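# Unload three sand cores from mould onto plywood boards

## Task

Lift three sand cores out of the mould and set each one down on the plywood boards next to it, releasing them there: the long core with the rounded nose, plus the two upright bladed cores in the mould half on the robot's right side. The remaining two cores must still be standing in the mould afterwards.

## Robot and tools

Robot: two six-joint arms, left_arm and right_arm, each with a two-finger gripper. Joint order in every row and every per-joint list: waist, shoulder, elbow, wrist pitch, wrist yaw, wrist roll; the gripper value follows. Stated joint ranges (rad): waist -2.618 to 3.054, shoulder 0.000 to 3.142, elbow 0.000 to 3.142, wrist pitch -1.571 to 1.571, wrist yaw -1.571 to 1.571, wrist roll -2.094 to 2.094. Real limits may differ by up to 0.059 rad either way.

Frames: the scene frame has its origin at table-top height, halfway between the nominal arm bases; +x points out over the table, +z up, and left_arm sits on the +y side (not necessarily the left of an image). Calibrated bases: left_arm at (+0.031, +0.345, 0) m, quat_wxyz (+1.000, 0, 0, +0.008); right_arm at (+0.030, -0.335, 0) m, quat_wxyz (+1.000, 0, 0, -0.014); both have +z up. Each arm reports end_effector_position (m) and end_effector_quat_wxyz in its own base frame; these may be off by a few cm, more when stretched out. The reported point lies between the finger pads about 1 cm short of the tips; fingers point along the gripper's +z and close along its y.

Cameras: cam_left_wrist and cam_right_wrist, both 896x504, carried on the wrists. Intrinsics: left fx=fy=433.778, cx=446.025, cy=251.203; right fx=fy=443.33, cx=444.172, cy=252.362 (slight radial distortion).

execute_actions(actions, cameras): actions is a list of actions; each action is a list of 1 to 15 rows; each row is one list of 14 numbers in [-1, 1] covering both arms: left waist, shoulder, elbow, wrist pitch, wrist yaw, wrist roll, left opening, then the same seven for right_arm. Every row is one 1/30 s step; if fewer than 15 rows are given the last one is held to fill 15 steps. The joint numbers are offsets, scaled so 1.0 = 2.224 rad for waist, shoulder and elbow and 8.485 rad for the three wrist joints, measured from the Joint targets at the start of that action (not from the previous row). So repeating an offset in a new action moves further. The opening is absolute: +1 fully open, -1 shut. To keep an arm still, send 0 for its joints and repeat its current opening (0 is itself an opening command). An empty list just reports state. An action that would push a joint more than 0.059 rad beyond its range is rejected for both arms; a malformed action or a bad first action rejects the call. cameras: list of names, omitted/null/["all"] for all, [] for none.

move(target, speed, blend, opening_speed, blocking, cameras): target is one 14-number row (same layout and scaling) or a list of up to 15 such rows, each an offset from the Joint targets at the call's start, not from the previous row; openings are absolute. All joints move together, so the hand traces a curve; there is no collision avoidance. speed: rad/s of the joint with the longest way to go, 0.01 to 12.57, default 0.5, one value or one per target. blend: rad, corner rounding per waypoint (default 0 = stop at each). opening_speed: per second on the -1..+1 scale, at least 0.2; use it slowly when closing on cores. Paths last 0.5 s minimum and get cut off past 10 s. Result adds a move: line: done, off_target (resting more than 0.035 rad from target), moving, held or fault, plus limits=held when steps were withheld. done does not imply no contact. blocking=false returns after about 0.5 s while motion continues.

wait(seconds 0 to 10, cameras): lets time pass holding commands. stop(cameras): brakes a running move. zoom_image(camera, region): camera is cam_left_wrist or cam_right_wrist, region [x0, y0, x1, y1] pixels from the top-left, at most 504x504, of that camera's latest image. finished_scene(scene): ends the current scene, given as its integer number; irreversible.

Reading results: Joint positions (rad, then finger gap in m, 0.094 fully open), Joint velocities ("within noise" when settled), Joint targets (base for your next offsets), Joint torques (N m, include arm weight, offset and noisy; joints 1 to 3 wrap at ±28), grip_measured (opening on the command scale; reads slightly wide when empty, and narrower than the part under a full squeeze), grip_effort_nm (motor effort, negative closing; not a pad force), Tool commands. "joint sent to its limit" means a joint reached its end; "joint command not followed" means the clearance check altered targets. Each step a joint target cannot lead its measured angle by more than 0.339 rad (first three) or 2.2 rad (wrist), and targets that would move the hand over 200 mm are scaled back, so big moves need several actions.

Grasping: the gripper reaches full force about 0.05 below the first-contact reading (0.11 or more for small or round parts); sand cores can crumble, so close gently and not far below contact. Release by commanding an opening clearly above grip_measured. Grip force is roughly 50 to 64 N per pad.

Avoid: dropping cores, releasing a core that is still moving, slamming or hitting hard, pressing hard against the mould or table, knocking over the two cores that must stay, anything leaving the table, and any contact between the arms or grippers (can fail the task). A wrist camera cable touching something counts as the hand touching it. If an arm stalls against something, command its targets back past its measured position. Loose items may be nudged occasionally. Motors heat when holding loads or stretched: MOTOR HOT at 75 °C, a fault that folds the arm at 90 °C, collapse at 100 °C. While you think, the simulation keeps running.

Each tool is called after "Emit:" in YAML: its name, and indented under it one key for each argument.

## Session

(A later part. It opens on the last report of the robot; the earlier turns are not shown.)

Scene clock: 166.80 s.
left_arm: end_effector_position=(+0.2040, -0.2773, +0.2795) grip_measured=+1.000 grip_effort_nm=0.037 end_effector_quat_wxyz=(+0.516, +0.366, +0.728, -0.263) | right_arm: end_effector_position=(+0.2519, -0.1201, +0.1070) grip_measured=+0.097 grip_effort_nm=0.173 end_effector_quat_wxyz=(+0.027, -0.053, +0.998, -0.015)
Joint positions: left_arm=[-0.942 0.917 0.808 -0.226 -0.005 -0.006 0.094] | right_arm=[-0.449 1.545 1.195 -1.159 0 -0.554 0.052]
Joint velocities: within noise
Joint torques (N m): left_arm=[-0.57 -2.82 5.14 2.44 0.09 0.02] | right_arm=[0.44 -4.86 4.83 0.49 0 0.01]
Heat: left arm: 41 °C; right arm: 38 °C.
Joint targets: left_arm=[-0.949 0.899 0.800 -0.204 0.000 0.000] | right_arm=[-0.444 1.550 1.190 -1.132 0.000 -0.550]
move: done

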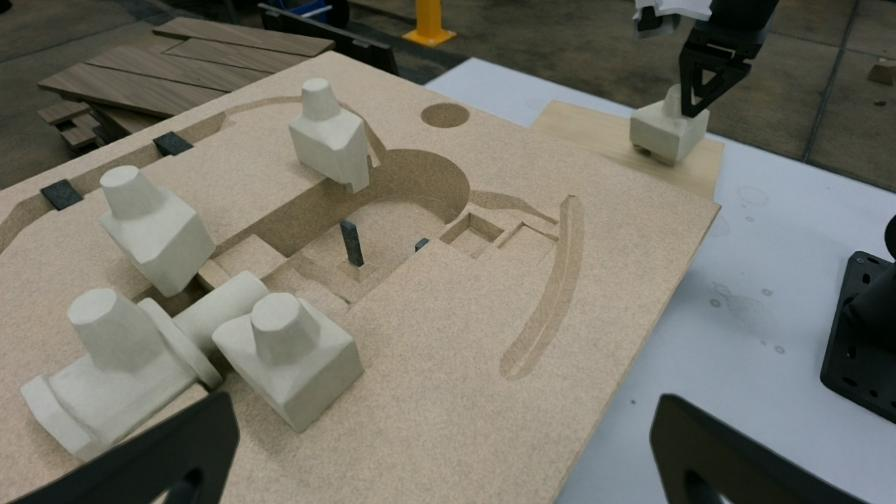

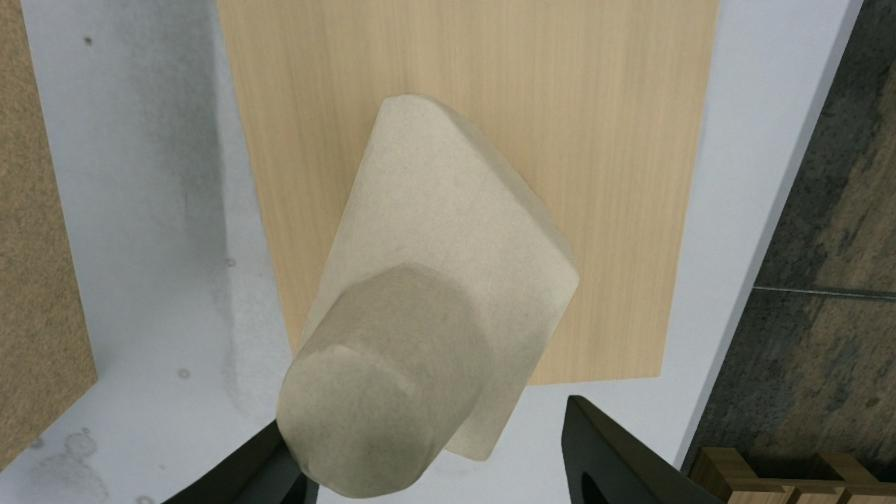

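Emit:
move:
  target: [0,0,0,0,0,0,1,0,0,0,0,0,0,1]
  opening_speed: 0.5
  cameras: []

Emit:
move:
  target: [0,0,0,0,0,0,1,0,-0.04,0.189,-0.0365,0,0,1]

Emit:
zoom_image:
  camera: "cam_left_wrist"
  region: [560, 50, 760, 220]

Scene clock: 173.53 s.
left_arm: end_effector_position=(+0.2040, -0.2773, +0.2795) grip_measured=+1.000 grip_effort_nm=0.032 end_effector_quat_wxyz=(+0.516, +0.366, +0.728, -0.263) | right_arm: end_effector_position=(+0.2542, -0.1212, +0.1071) grip_measured=+0.997 grip_effort_nm=0.178 end_effector_quat_wxyz=(+0.032, -0.053, +0.998, -0.017)
Joint positions: left_arm=[-0.942 0.917 0.808 -0.226 -0.005 -0.006 0.094] | right_arm=[-0.449 1.545 1.195 -1.149 -0.001 -0.554 0.094]
Joint velocities: within noise
Joint torques (N m): left_arm=[-0.42 -2.84 5.23 2.45 0.07 -0.01] | right_arm=[0.46 -4.88 4.88 0.39 0 0]
Heat: left arm: 41 °C; right arm: 38 °C.
Joint targets: left_arm=[-0.949 0.899 0.800 -0.204 0.000 0.000] | right_arm=[-0.444 1.550 1.190 -1.131 0.000 -0.550]
move: done
No camera images: "cameras" was empty.

Scene clock: 175.13 s.
left_arm: end_effector_position=(+0.2040, -0.2774, +0.2796) grip_measured=+1.000 grip_effort_nm=0.032 end_effector_quat_wxyz=(+0.516, +0.366, +0.728, -0.263) | right_arm: end_effector_position=(+0.2664, -0.1270, +0.2283) grip_measured=+0.997 grip_effort_nm=0.178 end_effector_quat_wxyz=(+0.113, -0.052, +0.990, -0.062)
Joint positions: left_arm=[-0.942 0.917 0.808 -0.226 -0.005 -0.006 0.094] | right_arm=[-0.449 1.476 1.589 -1.425 -0.001 -0.554 0.094]
Joint velocities: within noise
Joint torques (N m): left_arm=[-0.43 -2.73 5.2 2.46 0.1 0.02] | right_arm=[0.43 -5.86 6.91 0.38 0 0.01]
Heat: left arm: 41 °C; right arm: 38 °C.
Joint targets: left_arm=[-0.949 0.899 0.800 -0.203 0.000 0.000] | right_arm=[-0.444 1.461 1.611 -1.441 0.000 -0.550]
move: done

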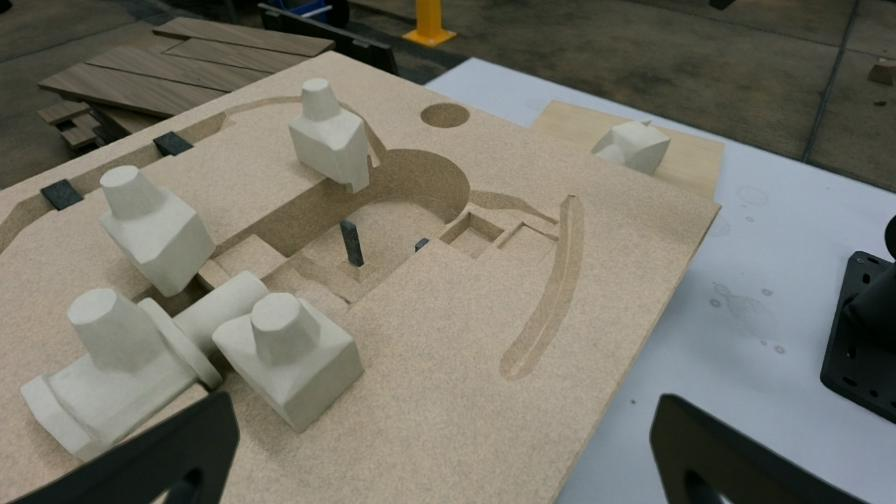

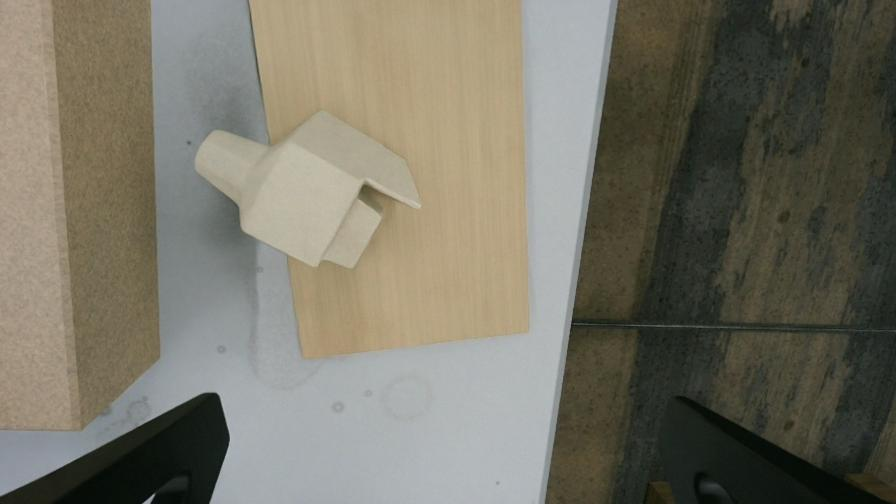

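Scaled by 2.520.

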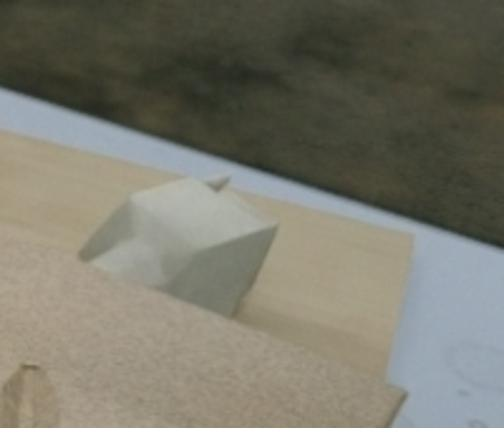

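Emit:
move:
  target: [0,0,0,0,0,0,1,0.3642,0.348,0.385,0.014,0,0.0306,1]
  speed: 0.8
  cameras: ["cam_right_wrist"]

Scene clock: 218.67 s.
left_arm: end_effector_position=(+0.2040, -0.2774, +0.2796) grip_measured=+1.000 grip_effort_nm=0.032 end_effector_quat_wxyz=(+0.516, +0.366, +0.728, -0.263) | right_arm: end_effector_position=(+0.4801, +0.1874, +0.2133) grip_measured=+0.997 grip_effort_nm=0.173 end_effector_quat_wxyz=(+0.221, -0.320, +0.921, +0.009)
Joint positions: left_arm=[-0.942 0.917 0.808 -0.226 -0.005 -0.006 0.094] | right_arm=[0.369 2.228 2.439 -1.336 -0.002 -0.299 0.094]
Joint velocities: within noise
Joint torques (N m): left_arm=[-0.57 -2.92 5.22 2.44 0.07 0.04] | right_arm=[-0.44 -9.99 7.42 0.93 0.02 0.04]
Heat: left arm: 44 °C; right arm: 38 °C.
Joint targets: left_arm=[-0.949 0.899 0.800 -0.203 0.000 0.000] | right_arm=[0.367 2.235 2.467 -1.322 0.000 -0.290]
move: done
Images, in order (width x height): cam_right_wrist 896x504.

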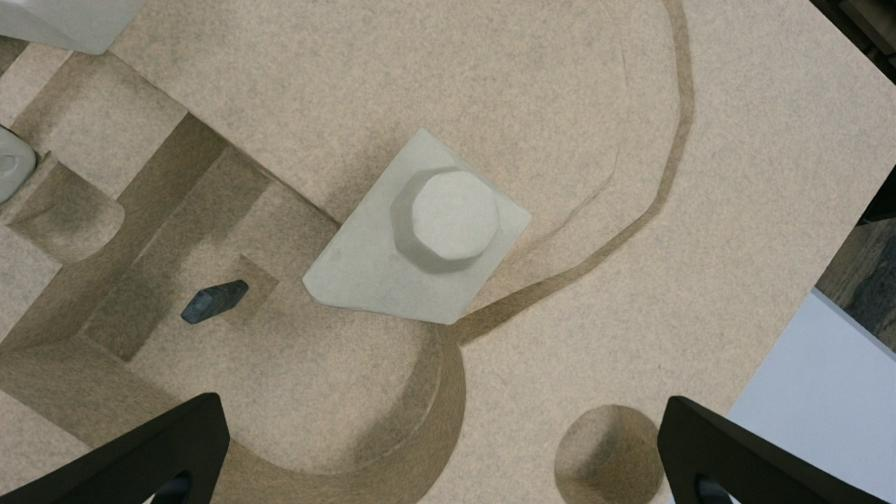

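Emit:
move:
  target:
    - [0,0,0,0,0,0,1,0.010,0.0517,0.0063,0.02,0,0.0177,1]
    - [0,0,0,0,0,0,1,0.010,0.0764,0.0063,0.0183,0,0.0177,1]
  speed: 0.3
  cameras: ["cam_right_wrist"]

Scene clock: 233.40 s.
left_arm: end_effector_position=(+0.2040, -0.2774, +0.2796) grip_measured=+1.000 grip_effort_nm=0.032 end_effector_quat_wxyz=(+0.516, +0.366, +0.728, -0.263) | right_arm: end_effector_position=(+0.5211, +0.2116, +0.1486) grip_measured=+0.997 grip_effort_nm=0.178 end_effector_quat_wxyz=(+0.221, -0.257, +0.941, +0.027)
Joint positions: left_arm=[-0.942 0.917 0.808 -0.226 -0.005 -0.006 0.094] | right_arm=[0.383 2.395 2.455 -1.182 -0.002 -0.149 0.094]
Joint velocities: within noise
Joint torques (N m): left_arm=[-0.47 -2.82 5.14 2.42 0.07 0.02] | right_arm=[0.34 -11 7.57 0.92 0.01 0.02]
Heat: left arm: 44 °C; right arm: 43 °C.
Joint targets: left_arm=[-0.949 0.899 0.800 -0.204 0.000 0.000] | right_arm=[0.389 2.405 2.481 -1.167 0.000 -0.140]
move: done
Images, in order (width x height): cam_right_wrist 896x504.

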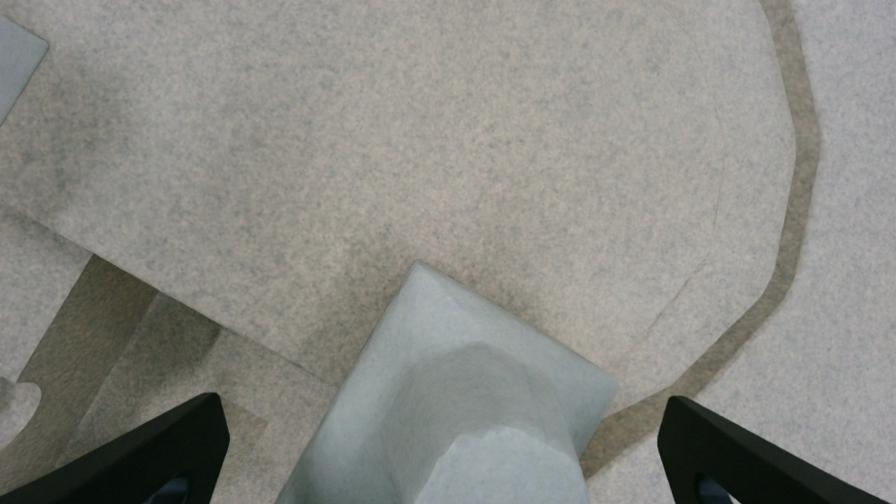

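Emit:
move:
  target: [0,0,0,0,0,0,1,-0.0085,0,0,0,0,0,1]
  speed: 0.1
  cameras: []

Emit:
move:
  target: [0,0,0,0,0,0,1,0,0,0,0,0,0,-0.55]
  opening_speed: 0.8
  cameras: ["cam_right_wrist"]

Scene clock: 238.40 s.
left_arm: end_effector_position=(+0.2040, -0.2774, +0.2796) grip_measured=+1.000 grip_effort_nm=0.027 end_effector_quat_wxyz=(+0.516, +0.366, +0.728, -0.263) | right_arm: end_effector_position=(+0.5225, +0.2082, +0.1486) grip_measured=+0.997 grip_effort_nm=0.173 end_effector_quat_wxyz=(+0.221, -0.253, +0.941, +0.026)
Joint positions: left_arm=[-0.942 0.917 0.808 -0.226 -0.005 -0.006 0.094] | right_arm=[0.377 2.395 2.455 -1.182 -0.002 -0.148 0.094]
Joint velocities: within noise
Joint torques (N m): left_arm=[-0.47 -2.84 5.22 2.42 0.09 0.01] | right_arm=[-0.66 -11.04 7.6 0.93 0.02 0.05]
Heat: left arm: 45 °C; right arm: 43 °C.
Joint targets: left_arm=[-0.949 0.899 0.800 -0.204 0.000 0.000] | right_arm=[0.370 2.405 2.481 -1.167 0.000 -0.140]
move: done
No camera images: "cameras" was empty.

Scene clock: 240.57 s.
left_arm: end_effector_position=(+0.2040, -0.2774, +0.2796) grip_measured=+1.000 grip_effort_nm=0.032 end_effector_quat_wxyz=(+0.516, +0.366, +0.728, -0.263) | right_arm: end_effector_position=(+0.5249, +0.2112, +0.1556) grip_measured=-0.262 grip_effort_nm=-0.989 end_effector_quat_wxyz=(+0.230, -0.241, +0.942, +0.037)
Joint positions: left_arm=[-0.942 0.917 0.808 -0.226 -0.005 -0.006 0.094] | right_arm=[0.376 2.395 2.474 -1.179 -0.015 -0.121 0.035]
Joint velocities: within noise
Joint torques (N m): left_arm=[-0.42 -2.86 5.14 2.44 0.07 0.01] | right_arm=[-0.55 -11 6.09 0.94 0.13 -0.25]
Heat: left arm: 45 °C; right arm: 43 °C.
Joint targets: left_arm=[-0.949 0.899 0.800 -0.204 0.000 0.000] | right_arm=[0.370 2.405 2.481 -1.167 0.000 -0.140]
move: done
Images, in order (width x height): cam_right_wrist 896x504.

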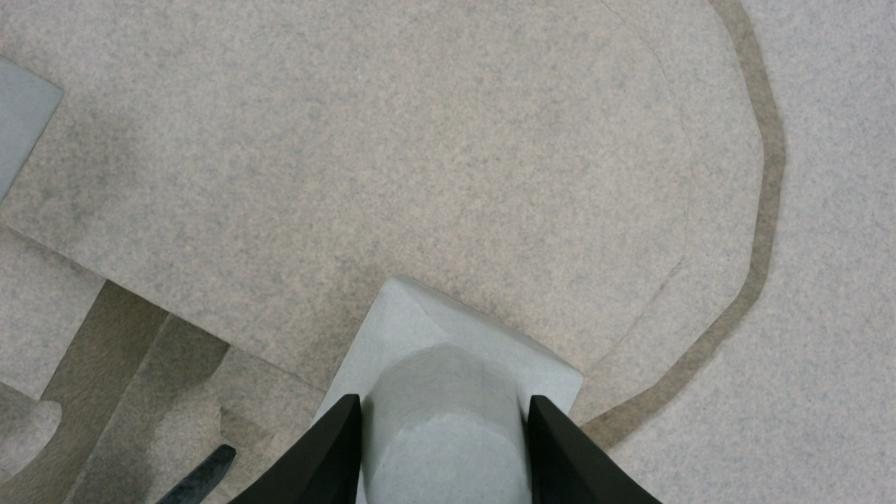

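Emit:
move:
  target:
    - [0,0,0,0,0,0,1,0,-0.0247,0.004,0.002,0,0,-0.55]
    - [0,0,0,0,0,0,1,0,-0.227,-0.2005,-0.004,0,0,-0.55]
  speed: 0.4
  cameras: ["cam_left_wrist"]

Emit:
zoom_image:
  camera: "cam_left_wrist"
  region: [300, 0, 560, 200]

Scene clock: 249.40 s.
left_arm: end_effector_position=(+0.2040, -0.2774, +0.2796) grip_measured=+1.000 grip_effort_nm=0.037 end_effector_quat_wxyz=(+0.516, +0.366, +0.728, -0.263) | right_arm: end_effector_position=(+0.5078, +0.2036, +0.1641) grip_measured=-0.268 grip_effort_nm=-0.999 end_effector_quat_wxyz=(+0.280, -0.235, +0.930, +0.043)
Joint positions: left_arm=[-0.942 0.917 0.808 -0.226 -0.005 -0.006 0.094] | right_arm=[0.375 2.138 2.023 -0.881 -0.013 -0.116 0.034]
Joint velocities: within noise
Joint torques (N m): left_arm=[-0.43 -2.82 5.2 2.44 0.1 0.01] | right_arm=[-0.46 25.26 6.94 -2.03 0.11 -0.31]
Heat: left arm: 45 °C; right arm: 47 °C.
Joint targets: left_arm=[-0.949 0.899 0.800 -0.204 0.000 0.000] | right_arm=[0.370 1.900 2.035 -1.201 0.000 -0.140]
move: off_target (right_arm); right_arm: the wrist pitch is farthest, 0.320 rad from its target
Images, in order (width x height): cam_left_wrist 896x504.

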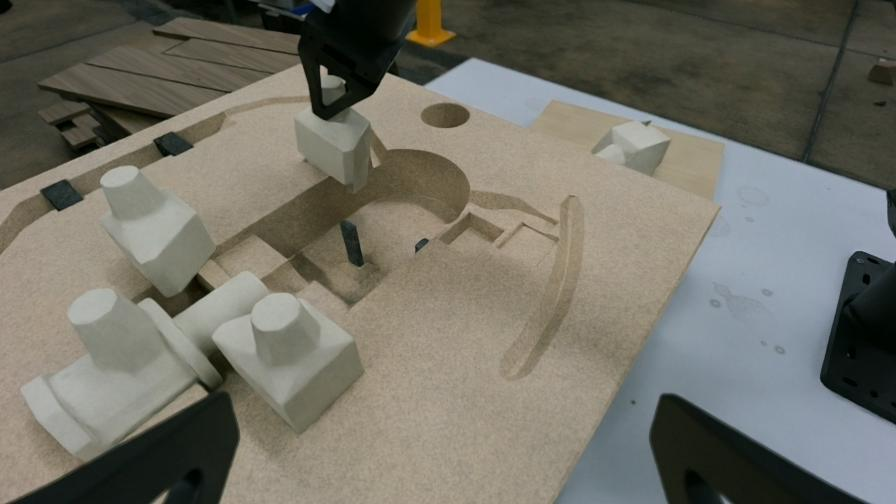

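Scaled by 1.938.

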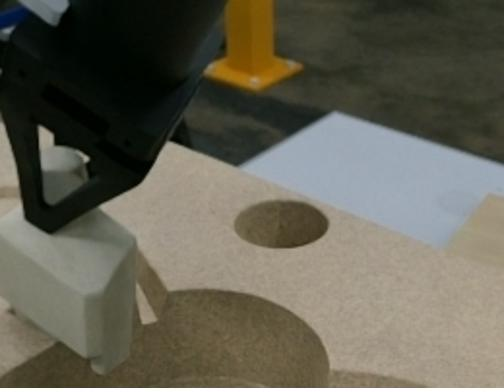

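Emit:
move:
  target: [0,0,0,0,0,0,1,0,0.2248,0.2,0.0037,0,0,-0.55]
  speed: 0.4

Scene clock: 262.83 s.
left_arm: end_effector_position=(+0.2040, -0.2774, +0.2797) grip_measured=+1.000 grip_effort_nm=0.032 end_effector_quat_wxyz=(+0.517, +0.366, +0.728, -0.263) | right_arm: end_effector_position=(+0.5239, +0.2079, +0.1579) grip_measured=-0.269 grip_effort_nm=-1.009 end_effector_quat_wxyz=(+0.232, -0.243, +0.941, +0.033)
Joint positions: left_arm=[-0.942 0.917 0.808 -0.226 -0.005 -0.006 0.094] | right_arm=[0.373 2.377 2.45 -1.17 -0.01 -0.129 0.034]
Joint velocities: within noise
Joint torques (N m): left_arm=[-0.43 -2.85 5.18 2.43 0.11 0.01] | right_arm=[-0.29 -9.85 7.95 0.84 0.09 -0.16]
Heat: left arm: 46 °C; right arm: 78 °C. Fold the right arm in close to its base, or ease its load, before you think long.
Joint targets: left_arm=[-0.949 0.899 0.800 -0.203 0.000 0.000] | right_arm=[0.370 2.400 2.480 -1.169 0.000 -0.140]
MOTOR HOT: the shoulder of the right arm reports 78 °C; the controller's stop level is 90 °C. To cool a motor, set the load down, stop pushing, or move to a pose that needs little force.
move: done

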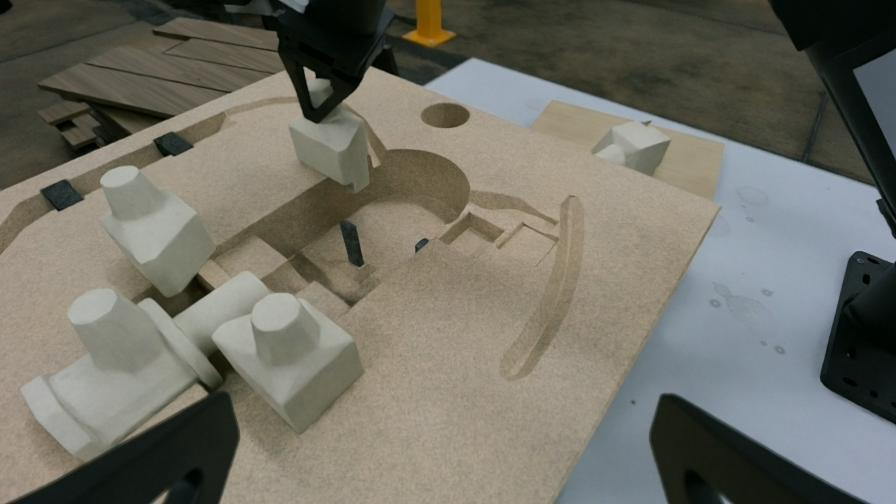

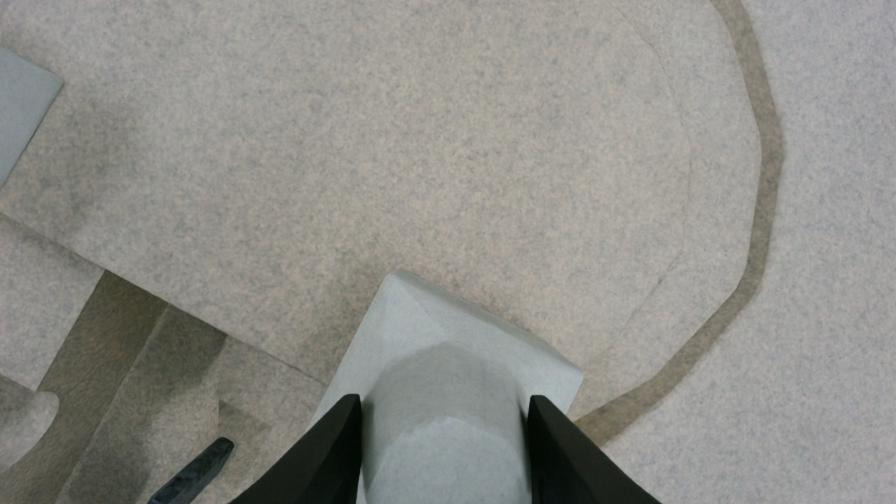

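Emit:
move:
  target: [0,0,0,0,0,0,1,0,-0.1012,-0.135,0.0293,0,0,-0.55]
  speed: 0.25

Scene clock: 268.57 s.
left_arm: end_effector_position=(+0.2040, -0.2774, +0.2797) grip_measured=+1.000 grip_effort_nm=0.037 end_effector_quat_wxyz=(+0.517, +0.366, +0.728, -0.263) | right_arm: end_effector_position=(+0.5210, +0.2065, +0.1598) grip_measured=-0.269 grip_effort_nm=-1.004 end_effector_quat_wxyz=(+0.267, -0.240, +0.932, +0.037)
Joint positions: left_arm=[-0.942 0.917 0.808 -0.226 -0.005 -0.006 0.094] | right_arm=[0.373 2.238 2.182 -0.968 -0.008 -0.129 0.034]
Joint velocities: within noise
Joint torques (N m): left_arm=[-0.53 -2.78 5.24 2.41 0.09 0] | right_arm=[-0.28 -16.42 5.61 1.37 0.07 -0.17]
Heat: left arm: 46 °C; right arm: 70 °C.
Joint targets: left_arm=[-0.949 0.899 0.800 -0.203 0.000 0.000] | right_arm=[0.370 2.175 2.180 -0.921 0.000 -0.140]
MOTOR HOT: cleared for the motors of the right arm.
move: off_target (right_arm); right_arm: the shoulder is farthest, 0.063 rad from its target

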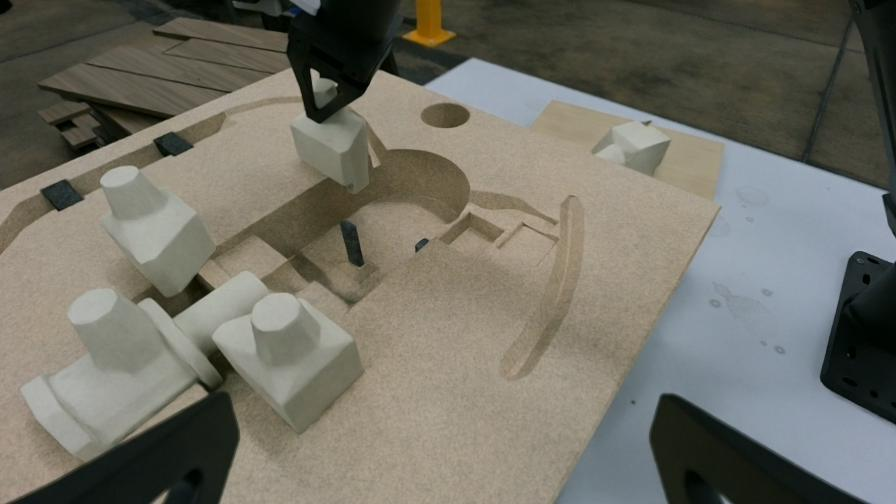

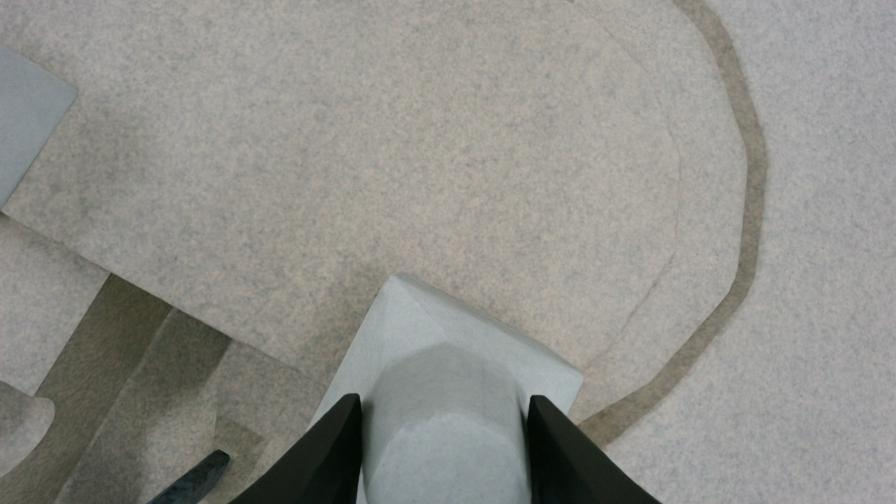

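Emit:
move:
  target:
    - [0,0,0,0,0,0,1,0,0.0202,0.001,-0.006,0,0,-0.55]
    - [0,0,0,0,0,0,1,0,0.0202,0.001,-0.006,0,0,0.6]
  opening_speed: 0.8

Scene clock: 273.33 s.
left_arm: end_effector_position=(+0.2040, -0.2774, +0.2797) grip_measured=+1.000 grip_effort_nm=0.027 end_effector_quat_wxyz=(+0.517, +0.366, +0.728, -0.263) | right_arm: end_effector_position=(+0.5209, +0.2057, +0.1595) grip_measured=+0.597 grip_effort_nm=0.178 end_effector_quat_wxyz=(+0.267, -0.242, +0.932, +0.034)
Joint positions: left_arm=[-0.942 0.917 0.808 -0.226 -0.005 -0.006 0.094] | right_arm=[0.373 2.238 2.182 -0.97 -0.005 -0.133 0.075]
Joint velocities: within noise
Joint torques (N m): left_arm=[-0.58 -2.85 5.14 2.43 0.1 0.01] | right_arm=[-0.27 -12.56 5.83 0.91 0.04 -0.12]
Heat: left arm: 46 °C; right arm: 65 °C.
Joint targets: left_arm=[-0.949 0.899 0.800 -0.203 0.000 0.000] | right_arm=[0.370 2.220 2.182 -0.972 0.000 -0.140]
move: done

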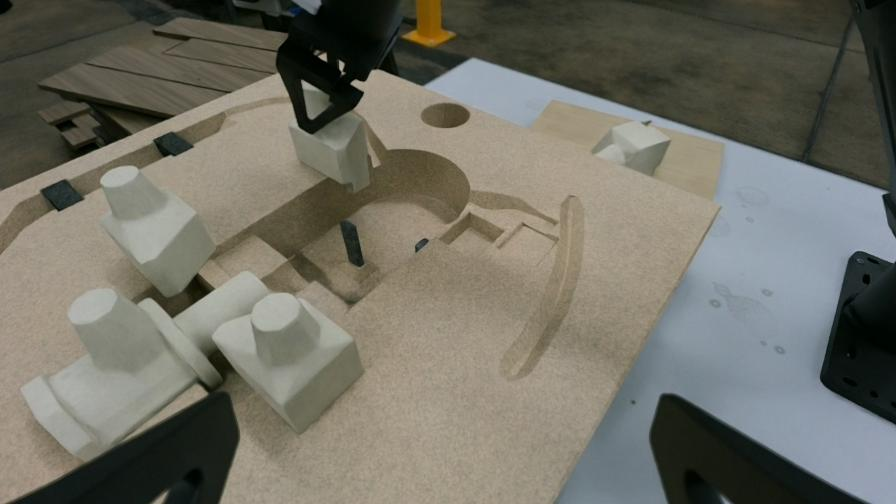

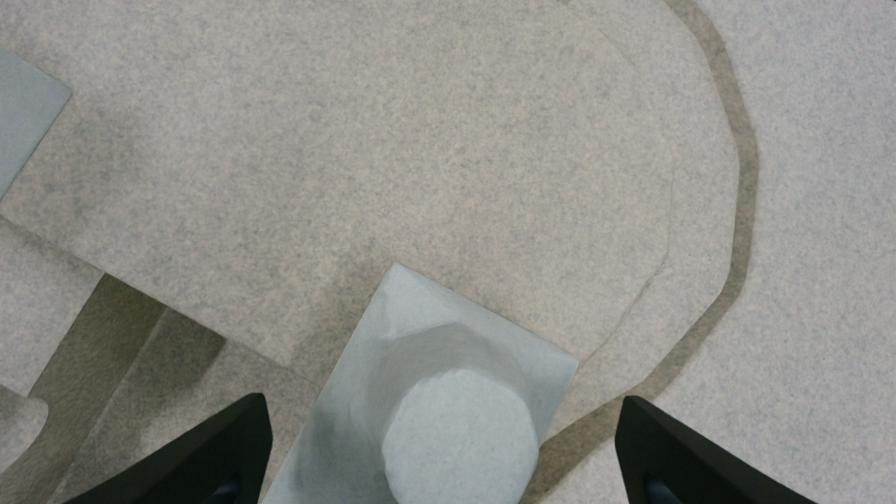

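Emit:
move:
  target:
    - [0,0,0,0,0,0,1,-0.0036,-0.0112,-0.0683,0.0233,0,0,0.6]
  speed: 0.25
  cameras: ["cam_right_wrist"]

Scene clock: 279.00 s.
left_arm: end_effector_position=(+0.2040, -0.2774, +0.2797) grip_measured=+1.000 grip_effort_nm=0.027 end_effector_quat_wxyz=(+0.517, +0.366, +0.728, -0.263) | right_arm: end_effector_position=(+0.5259, +0.2080, +0.1353) grip_measured=+0.598 grip_effort_nm=0.154 end_effector_quat_wxyz=(+0.278, -0.241, +0.929, +0.038)
Joint positions: left_arm=[-0.942 0.917 0.808 -0.226 -0.005 -0.006 0.094] | right_arm=[0.372 2.222 2.045 -0.825 -0.009 -0.133 0.075]
Joint velocities: within noise
Joint torques (N m): left_arm=[-0.5 -2.81 5.14 2.41 0.08 -0.01] | right_arm=[-0.92 -13.26 4.83 1.44 0.07 -0.12]
Heat: left arm: 47 °C; right arm: 60 °C.
Joint targets: left_arm=[-0.949 0.899 0.800 -0.203 0.000 0.000] | right_arm=[0.362 2.195 2.030 -0.774 0.000 -0.140]
move: off_target (right_arm); right_arm: the wrist pitch is farthest, 0.051 rad from its target
Images, in order (width x height): cam_right_wrist 896x504.

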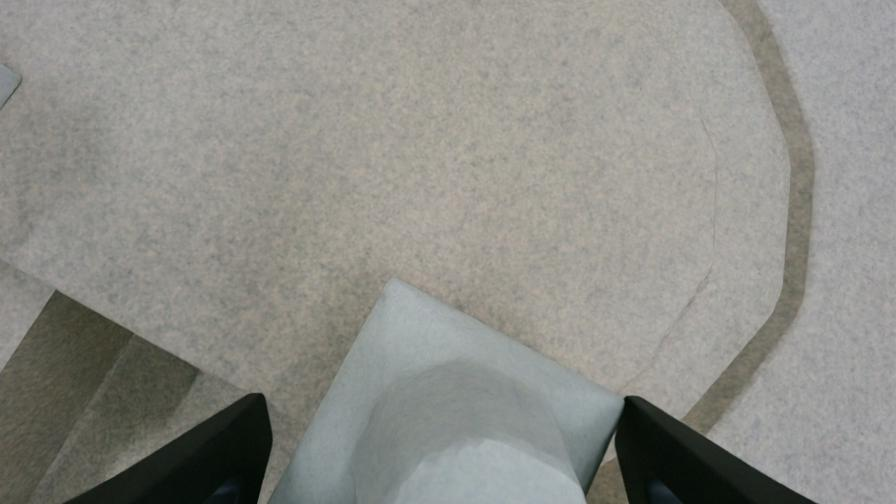

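Emit:
move:
  target:
    - [0,0,0,0,0,0,1,0,0.003,0.0405,-0.0083,0,0,0.6]
    - [0,0,0,0,0,0,1,-0.004,0.003,0.0405,-0.0083,0,0,0.6]
  speed: 0.25
  cameras: ["cam_right_wrist"]

Scene clock: 282.43 s.
left_arm: end_effector_position=(+0.2040, -0.2774, +0.2797) grip_measured=+1.000 grip_effort_nm=0.027 end_effector_quat_wxyz=(+0.517, +0.366, +0.728, -0.263) | right_arm: end_effector_position=(+0.5342, +0.2021, +0.1519) grip_measured=+0.598 grip_effort_nm=0.154 end_effector_quat_wxyz=(+0.294, -0.233, +0.926, +0.036)
Joint positions: left_arm=[-0.942 0.917 0.808 -0.226 -0.005 -0.006 0.094] | right_arm=[0.358 2.222 2.094 -0.841 -0.005 -0.133 0.075]
Joint velocities: within noise
Joint torques (N m): left_arm=[-0.47 -2.78 5.19 2.43 0.08 0.01] | right_arm=[-0.55 -12.74 8.03 0.96 0.01 -0.11]
Heat: left arm: 47 °C; right arm: 59 °C.
Joint targets: left_arm=[-0.949 0.899 0.800 -0.203 0.000 0.000] | right_arm=[0.353 2.202 2.120 -0.845 0.000 -0.140]
move: done
Images, in order (width x height): cam_right_wrist 896x504.

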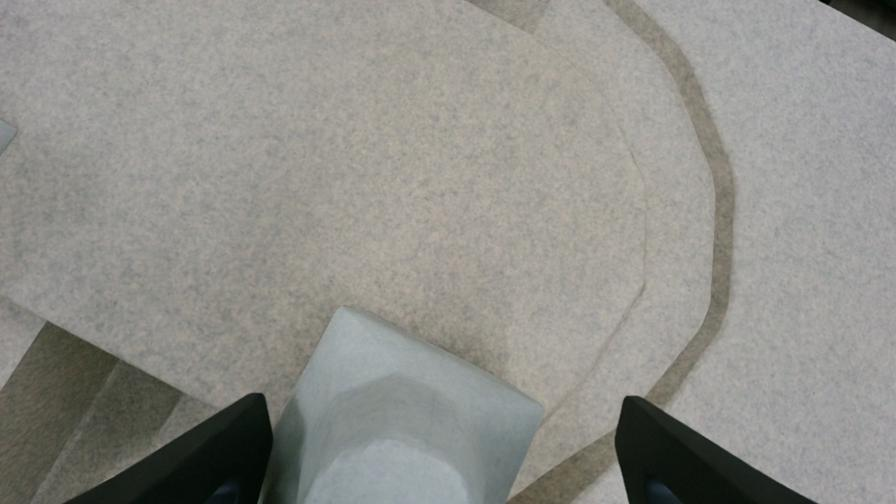

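Emit:
move:
  target: [0,0,0,0,0,0,1,0.0045,0,0,0,0,0,0.6]
  speed: 0.1
  cameras: ["cam_right_wrist"]

Scene clock: 284.83 s.
left_arm: end_effector_position=(+0.2040, -0.2774, +0.2797) grip_measured=+1.000 grip_effort_nm=0.032 end_effector_quat_wxyz=(+0.517, +0.366, +0.728, -0.263) | right_arm: end_effector_position=(+0.5342, +0.2020, +0.1519) grip_measured=+0.598 grip_effort_nm=0.159 end_effector_quat_wxyz=(+0.294, -0.233, +0.926, +0.035)
Joint positions: left_arm=[-0.942 0.917 0.808 -0.226 -0.005 -0.006 0.094] | right_arm=[0.358 2.222 2.094 -0.841 -0.004 -0.133 0.075]
Joint velocities: within noise
Joint torques (N m): left_arm=[-0.53 -2.71 5.09 2.43 0.08 0.02] | right_arm=[0.38 -12.75 8.05 0.96 0.04 -0.12]
Heat: left arm: 47 °C; right arm: 58 °C.
Joint targets: left_arm=[-0.949 0.899 0.800 -0.204 0.000 0.000] | right_arm=[0.363 2.202 2.120 -0.845 0.000 -0.140]
move: done
Images, in order (width x height): cam_right_wrist 896x504.

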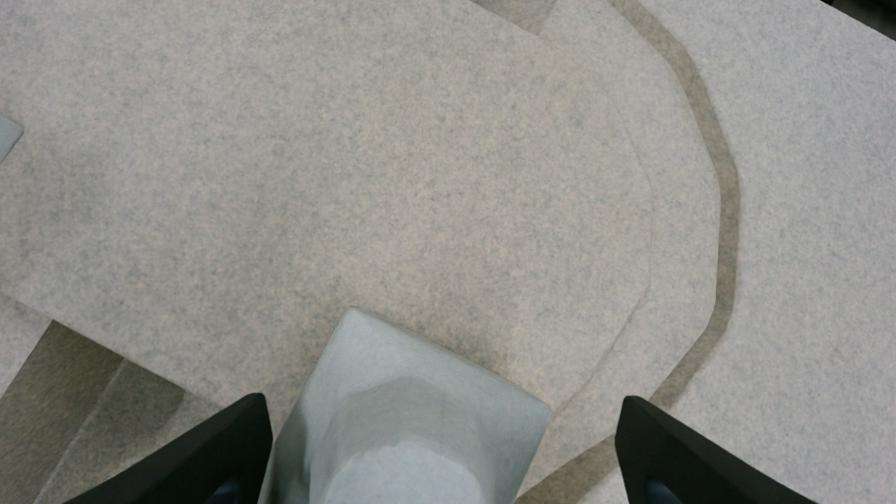

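Emit:
move:
  target: [0,0,0,0,0,0,1,0.0035,0,0,0,0,0,0.6]
  speed: 0.1
  cameras: []

Emit:
move:
  target: [0,0,0,0,0,0,1,0,0,0,0,0,0,-0.55]
  opening_speed: 0.8
  cameras: ["cam_right_wrist"]

Scene clock: 287.93 s.
left_arm: end_effector_position=(+0.2040, -0.2774, +0.2797) grip_measured=+1.000 grip_effort_nm=0.027 end_effector_quat_wxyz=(+0.517, +0.366, +0.728, -0.263) | right_arm: end_effector_position=(+0.5333, +0.2046, +0.1519) grip_measured=+0.598 grip_effort_nm=0.159 end_effector_quat_wxyz=(+0.294, -0.235, +0.926, +0.036)
Joint positions: left_arm=[-0.942 0.917 0.808 -0.226 -0.005 -0.006 0.094] | right_arm=[0.363 2.222 2.094 -0.841 -0.004 -0.133 0.075]
Joint velocities: within noise
Joint torques (N m): left_arm=[-0.55 -2.91 5.18 2.42 0.08 0.01] | right_arm=[0.58 -12.75 8.05 0.96 0.03 -0.11]
Heat: left arm: 47 °C; right arm: 57 °C.
Joint targets: left_arm=[-0.949 0.899 0.800 -0.204 0.000 0.000] | right_arm=[0.371 2.202 2.120 -0.845 0.000 -0.140]
move: done
No camera images: "cameras" was empty.

Scene clock: 289.60 s.
left_arm: end_effector_position=(+0.2040, -0.2774, +0.2797) grip_measured=+1.000 grip_effort_nm=0.032 end_effector_quat_wxyz=(+0.517, +0.366, +0.728, -0.263) | right_arm: end_effector_position=(+0.5327, +0.2117, +0.1552) grip_measured=-0.263 grip_effort_nm=-1.009 end_effector_quat_wxyz=(+0.298, -0.238, +0.923, +0.045)
Joint positions: left_arm=[-0.942 0.917 0.808 -0.226 -0.005 -0.006 0.094] | right_arm=[0.371 2.222 2.101 -0.837 -0.017 -0.129 0.035]
Joint velocities: within noise
Joint torques (N m): left_arm=[-0.53 -2.8 5.12 2.45 0.08 0.01] | right_arm=[-0.02 -12.75 7.5 0.95 0.15 -0.17]
Heat: left arm: 47 °C; right arm: 56 °C.
Joint targets: left_arm=[-0.949 0.899 0.800 -0.204 0.000 0.000] | right_arm=[0.371 2.202 2.120 -0.845 0.000 -0.140]
move: done
Images, in order (width x height): cam_right_wrist 896x504.

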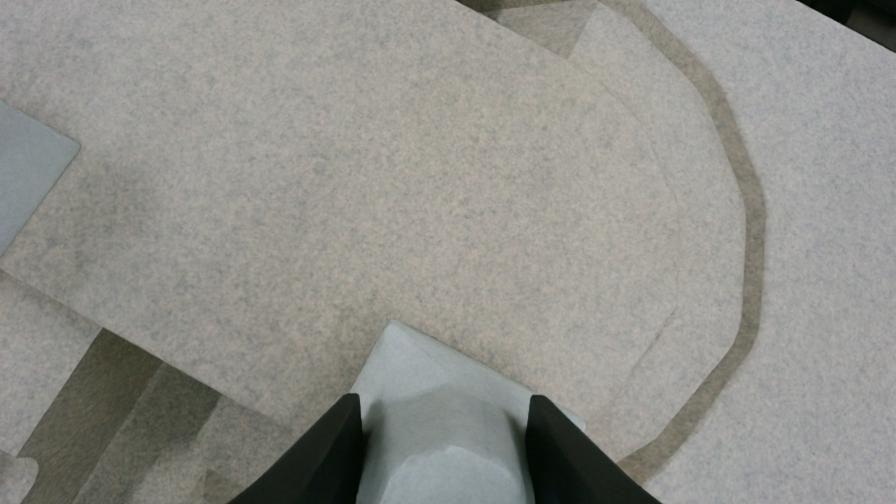

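Emit:
move:
  target:
    - [0,0,0,0,0,0,1,0,0.0112,0.0562,-0.013,0,0,-0.55]
    - [0,0,0,0,0,0,1,0,0.0306,0.126,-0.0277,0,0,-0.55]
  speed: 0.2
  blend: 0.02

Emit:
zoom_image:
  camera: "cam_left_wrist"
  region: [200, 0, 460, 200]

Scene clock: 296.20 s.
left_arm: end_effector_position=(+0.2040, -0.2774, +0.2797) grip_measured=+1.000 grip_effort_nm=0.032 end_effector_quat_wxyz=(+0.517, +0.366, +0.728, -0.263) | right_arm: end_effector_position=(+0.5204, +0.2044, +0.1923) grip_measured=-0.270 grip_effort_nm=-1.009 end_effector_quat_wxyz=(+0.273, -0.240, +0.931, +0.035)
Joint positions: left_arm=[-0.942 0.917 0.808 -0.226 -0.005 -0.006 0.094] | right_arm=[0.371 2.265 2.354 -1.101 -0.005 -0.133 0.034]
Joint velocities: within noise
Joint torques (N m): left_arm=[-0.51 -2.88 5.15 2.46 0.08 0] | right_arm=[-0.01 -10.76 9.36 1.15 0.03 -0.12]
Heat: left arm: 47 °C; right arm: 55 °C.
Joint targets: left_arm=[-0.949 0.899 0.800 -0.204 0.000 0.000] | right_arm=[0.371 2.270 2.400 -1.080 0.000 -0.140]
move: off_target (right_arm); right_arm: the elbow is farthest, 0.046 rad from its target

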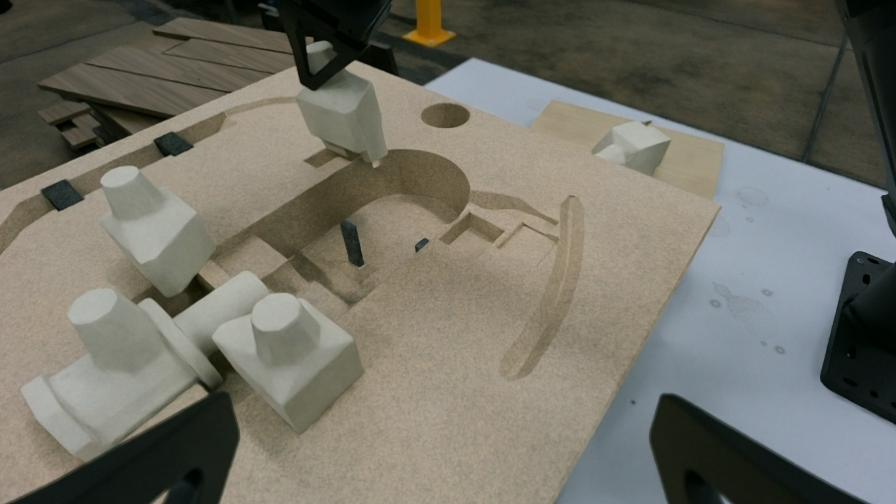

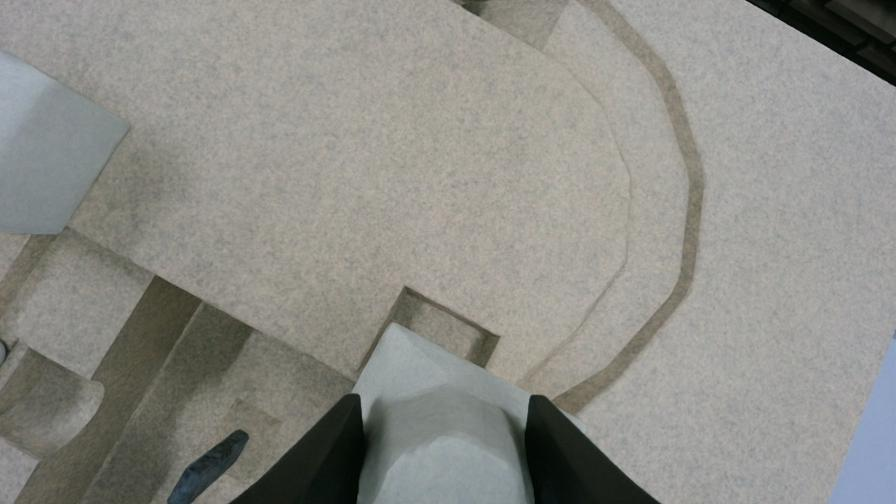

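Scaled by 1.938.

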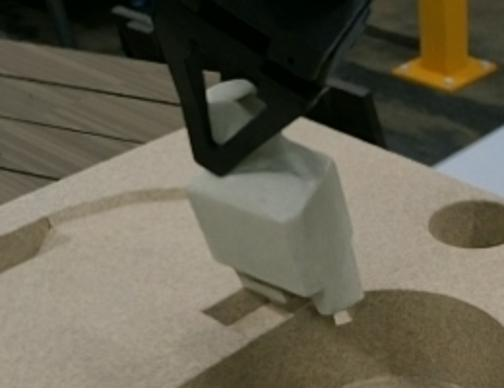

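Emit:
move:
  target:
    - [0,0,0,0,0,0,1,0,-0.301,-0.315,0.012,0,0,-0.55]
    - [0,0,0,0,0,0,1,-0.331,-0.301,-0.315,0.012,0,0.0165,-0.55]
    - [0,0,0,0,0,0,1,-0.331,-0.378,-0.886,0.211,0,0.0165,-0.55]
  speed: [0.6,0.8,0.6]

Emit:
zoom_image:
  camera: "cam_left_wrist"
  region: [510, 0, 760, 220]

Scene clock: 312.37 s.
left_arm: end_effector_position=(+0.2040, -0.2774, +0.2797) grip_measured=+1.000 grip_effort_nm=0.037 end_effector_quat_wxyz=(+0.517, +0.366, +0.728, -0.263) | right_arm: end_effector_position=(+0.3751, -0.1459, +0.1214) grip_measured=-0.273 grip_effort_nm=-1.009 end_effector_quat_wxyz=(+0.565, +0.149, +0.804, -0.111)
Joint positions: left_arm=[-0.942 0.917 0.808 -0.226 -0.005 -0.006 0.094] | right_arm=[-0.371 1.446 0.437 0.666 0.006 -0.009 0.034]
Joint velocities: within noise
Joint torques (N m): left_arm=[-0.44 -2.92 5.12 2.42 0.08 0] | right_arm=[0.46 -5.76 4.63 1.95 -0.07 0.07]
Heat: left arm: 48 °C; right arm: 52 °C.
Joint targets: left_arm=[-0.949 0.899 0.800 -0.204 0.000 0.000] | right_arm=[-0.366 1.429 0.429 0.710 0.000 0.000]
move: off_target (right_arm); right_arm: the wrist pitch is farthest, 0.044 rad from its target

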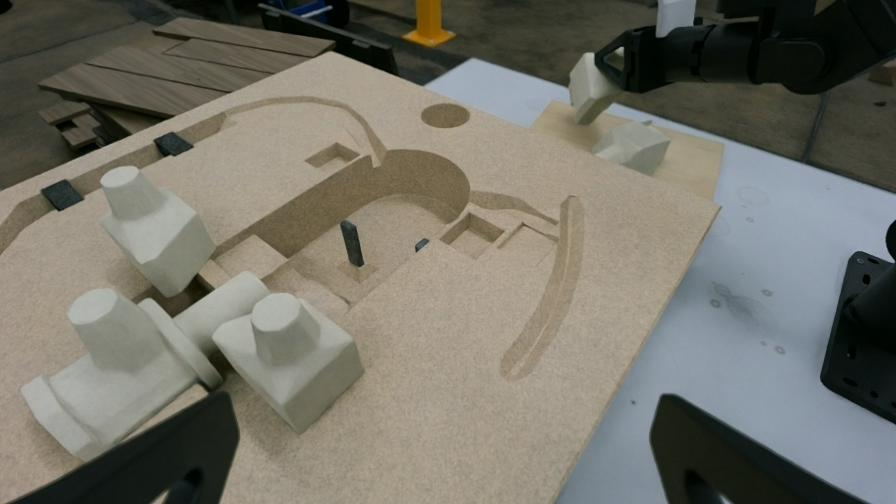

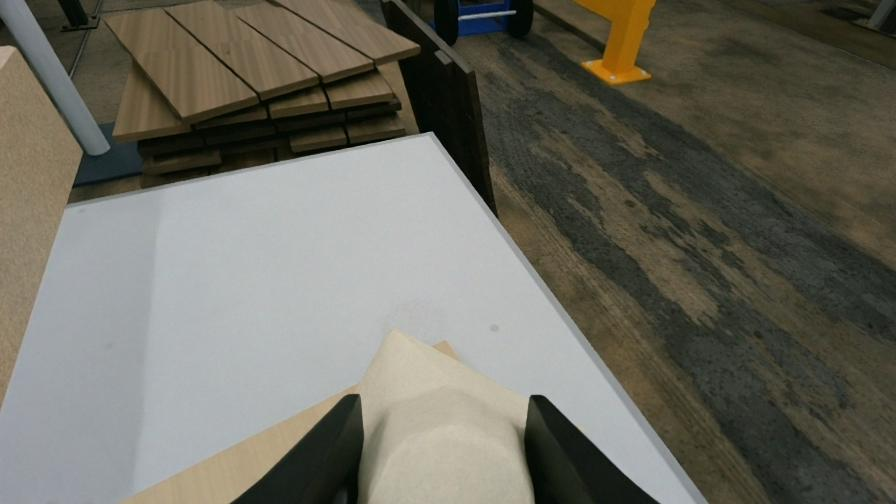

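Scaled by 2.016.

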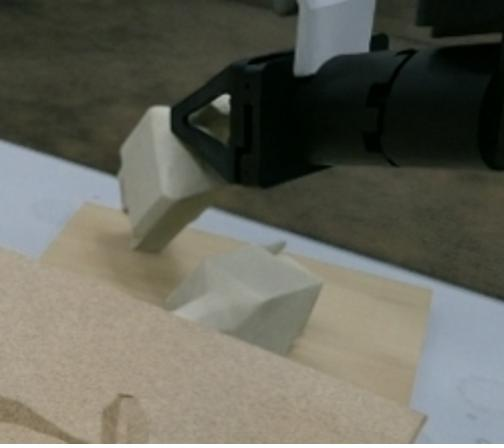

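Emit:
move:
  target: [0,0,0,0,0,0,1,-0.0135,0.0414,-0.0544,0.0239,0,0,-0.55]
  speed: 0.15

Emit:
zoom_image:
  camera: "cam_left_wrist"
  region: [510, 0, 760, 220]

Scene clock: 318.73 s.
left_arm: end_effector_position=(+0.2040, -0.2774, +0.2797) grip_measured=+1.000 grip_effort_nm=0.037 end_effector_quat_wxyz=(+0.517, +0.366, +0.728, -0.263) | right_arm: end_effector_position=(+0.3647, -0.1450, +0.1186) grip_measured=-0.273 grip_effort_nm=-1.009 end_effector_quat_wxyz=(+0.605, +0.148, +0.774, -0.116)
Joint positions: left_arm=[-0.942 0.917 0.808 -0.226 -0.005 -0.006 0.094] | right_arm=[-0.383 1.503 0.324 0.935 -0.005 -0.002 0.034]
Joint velocities: within noise
Joint torques (N m): left_arm=[-0.54 -2.84 5.15 2.43 0.09 0] | right_arm=[-1.07 -2.77 3.34 1.3 0.03 -0.02]
Heat: left arm: 48 °C; right arm: 49 °C.
Joint targets: left_arm=[-0.949 0.899 0.800 -0.204 0.000 0.000] | right_arm=[-0.395 1.521 0.308 0.914 0.000 0.000]
move: done

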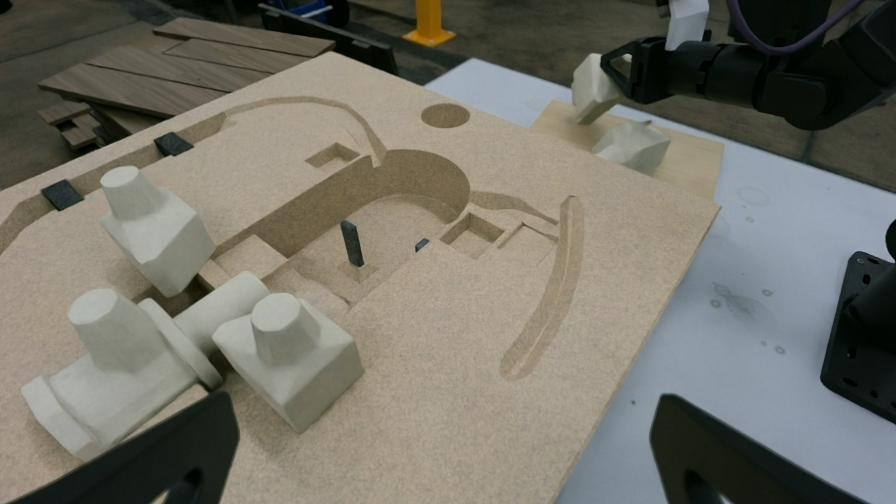

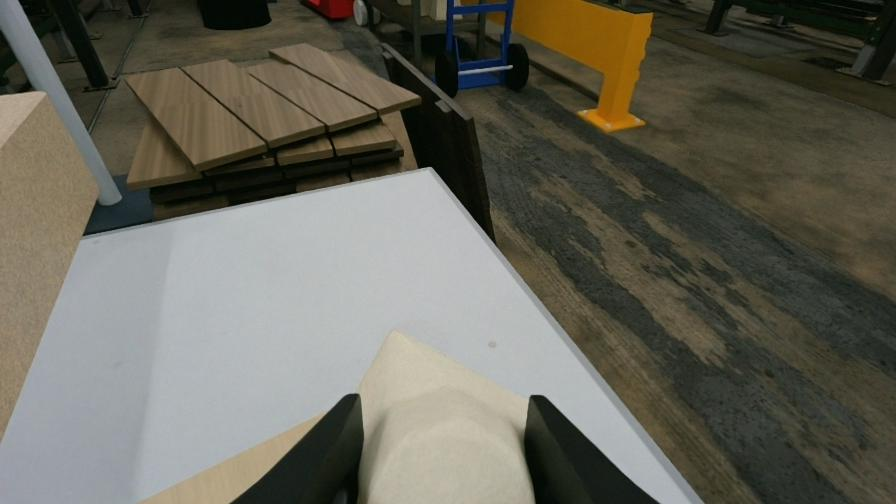

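Scaled by 2.016.

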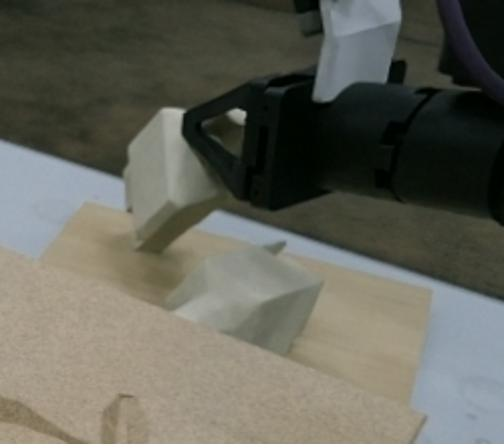

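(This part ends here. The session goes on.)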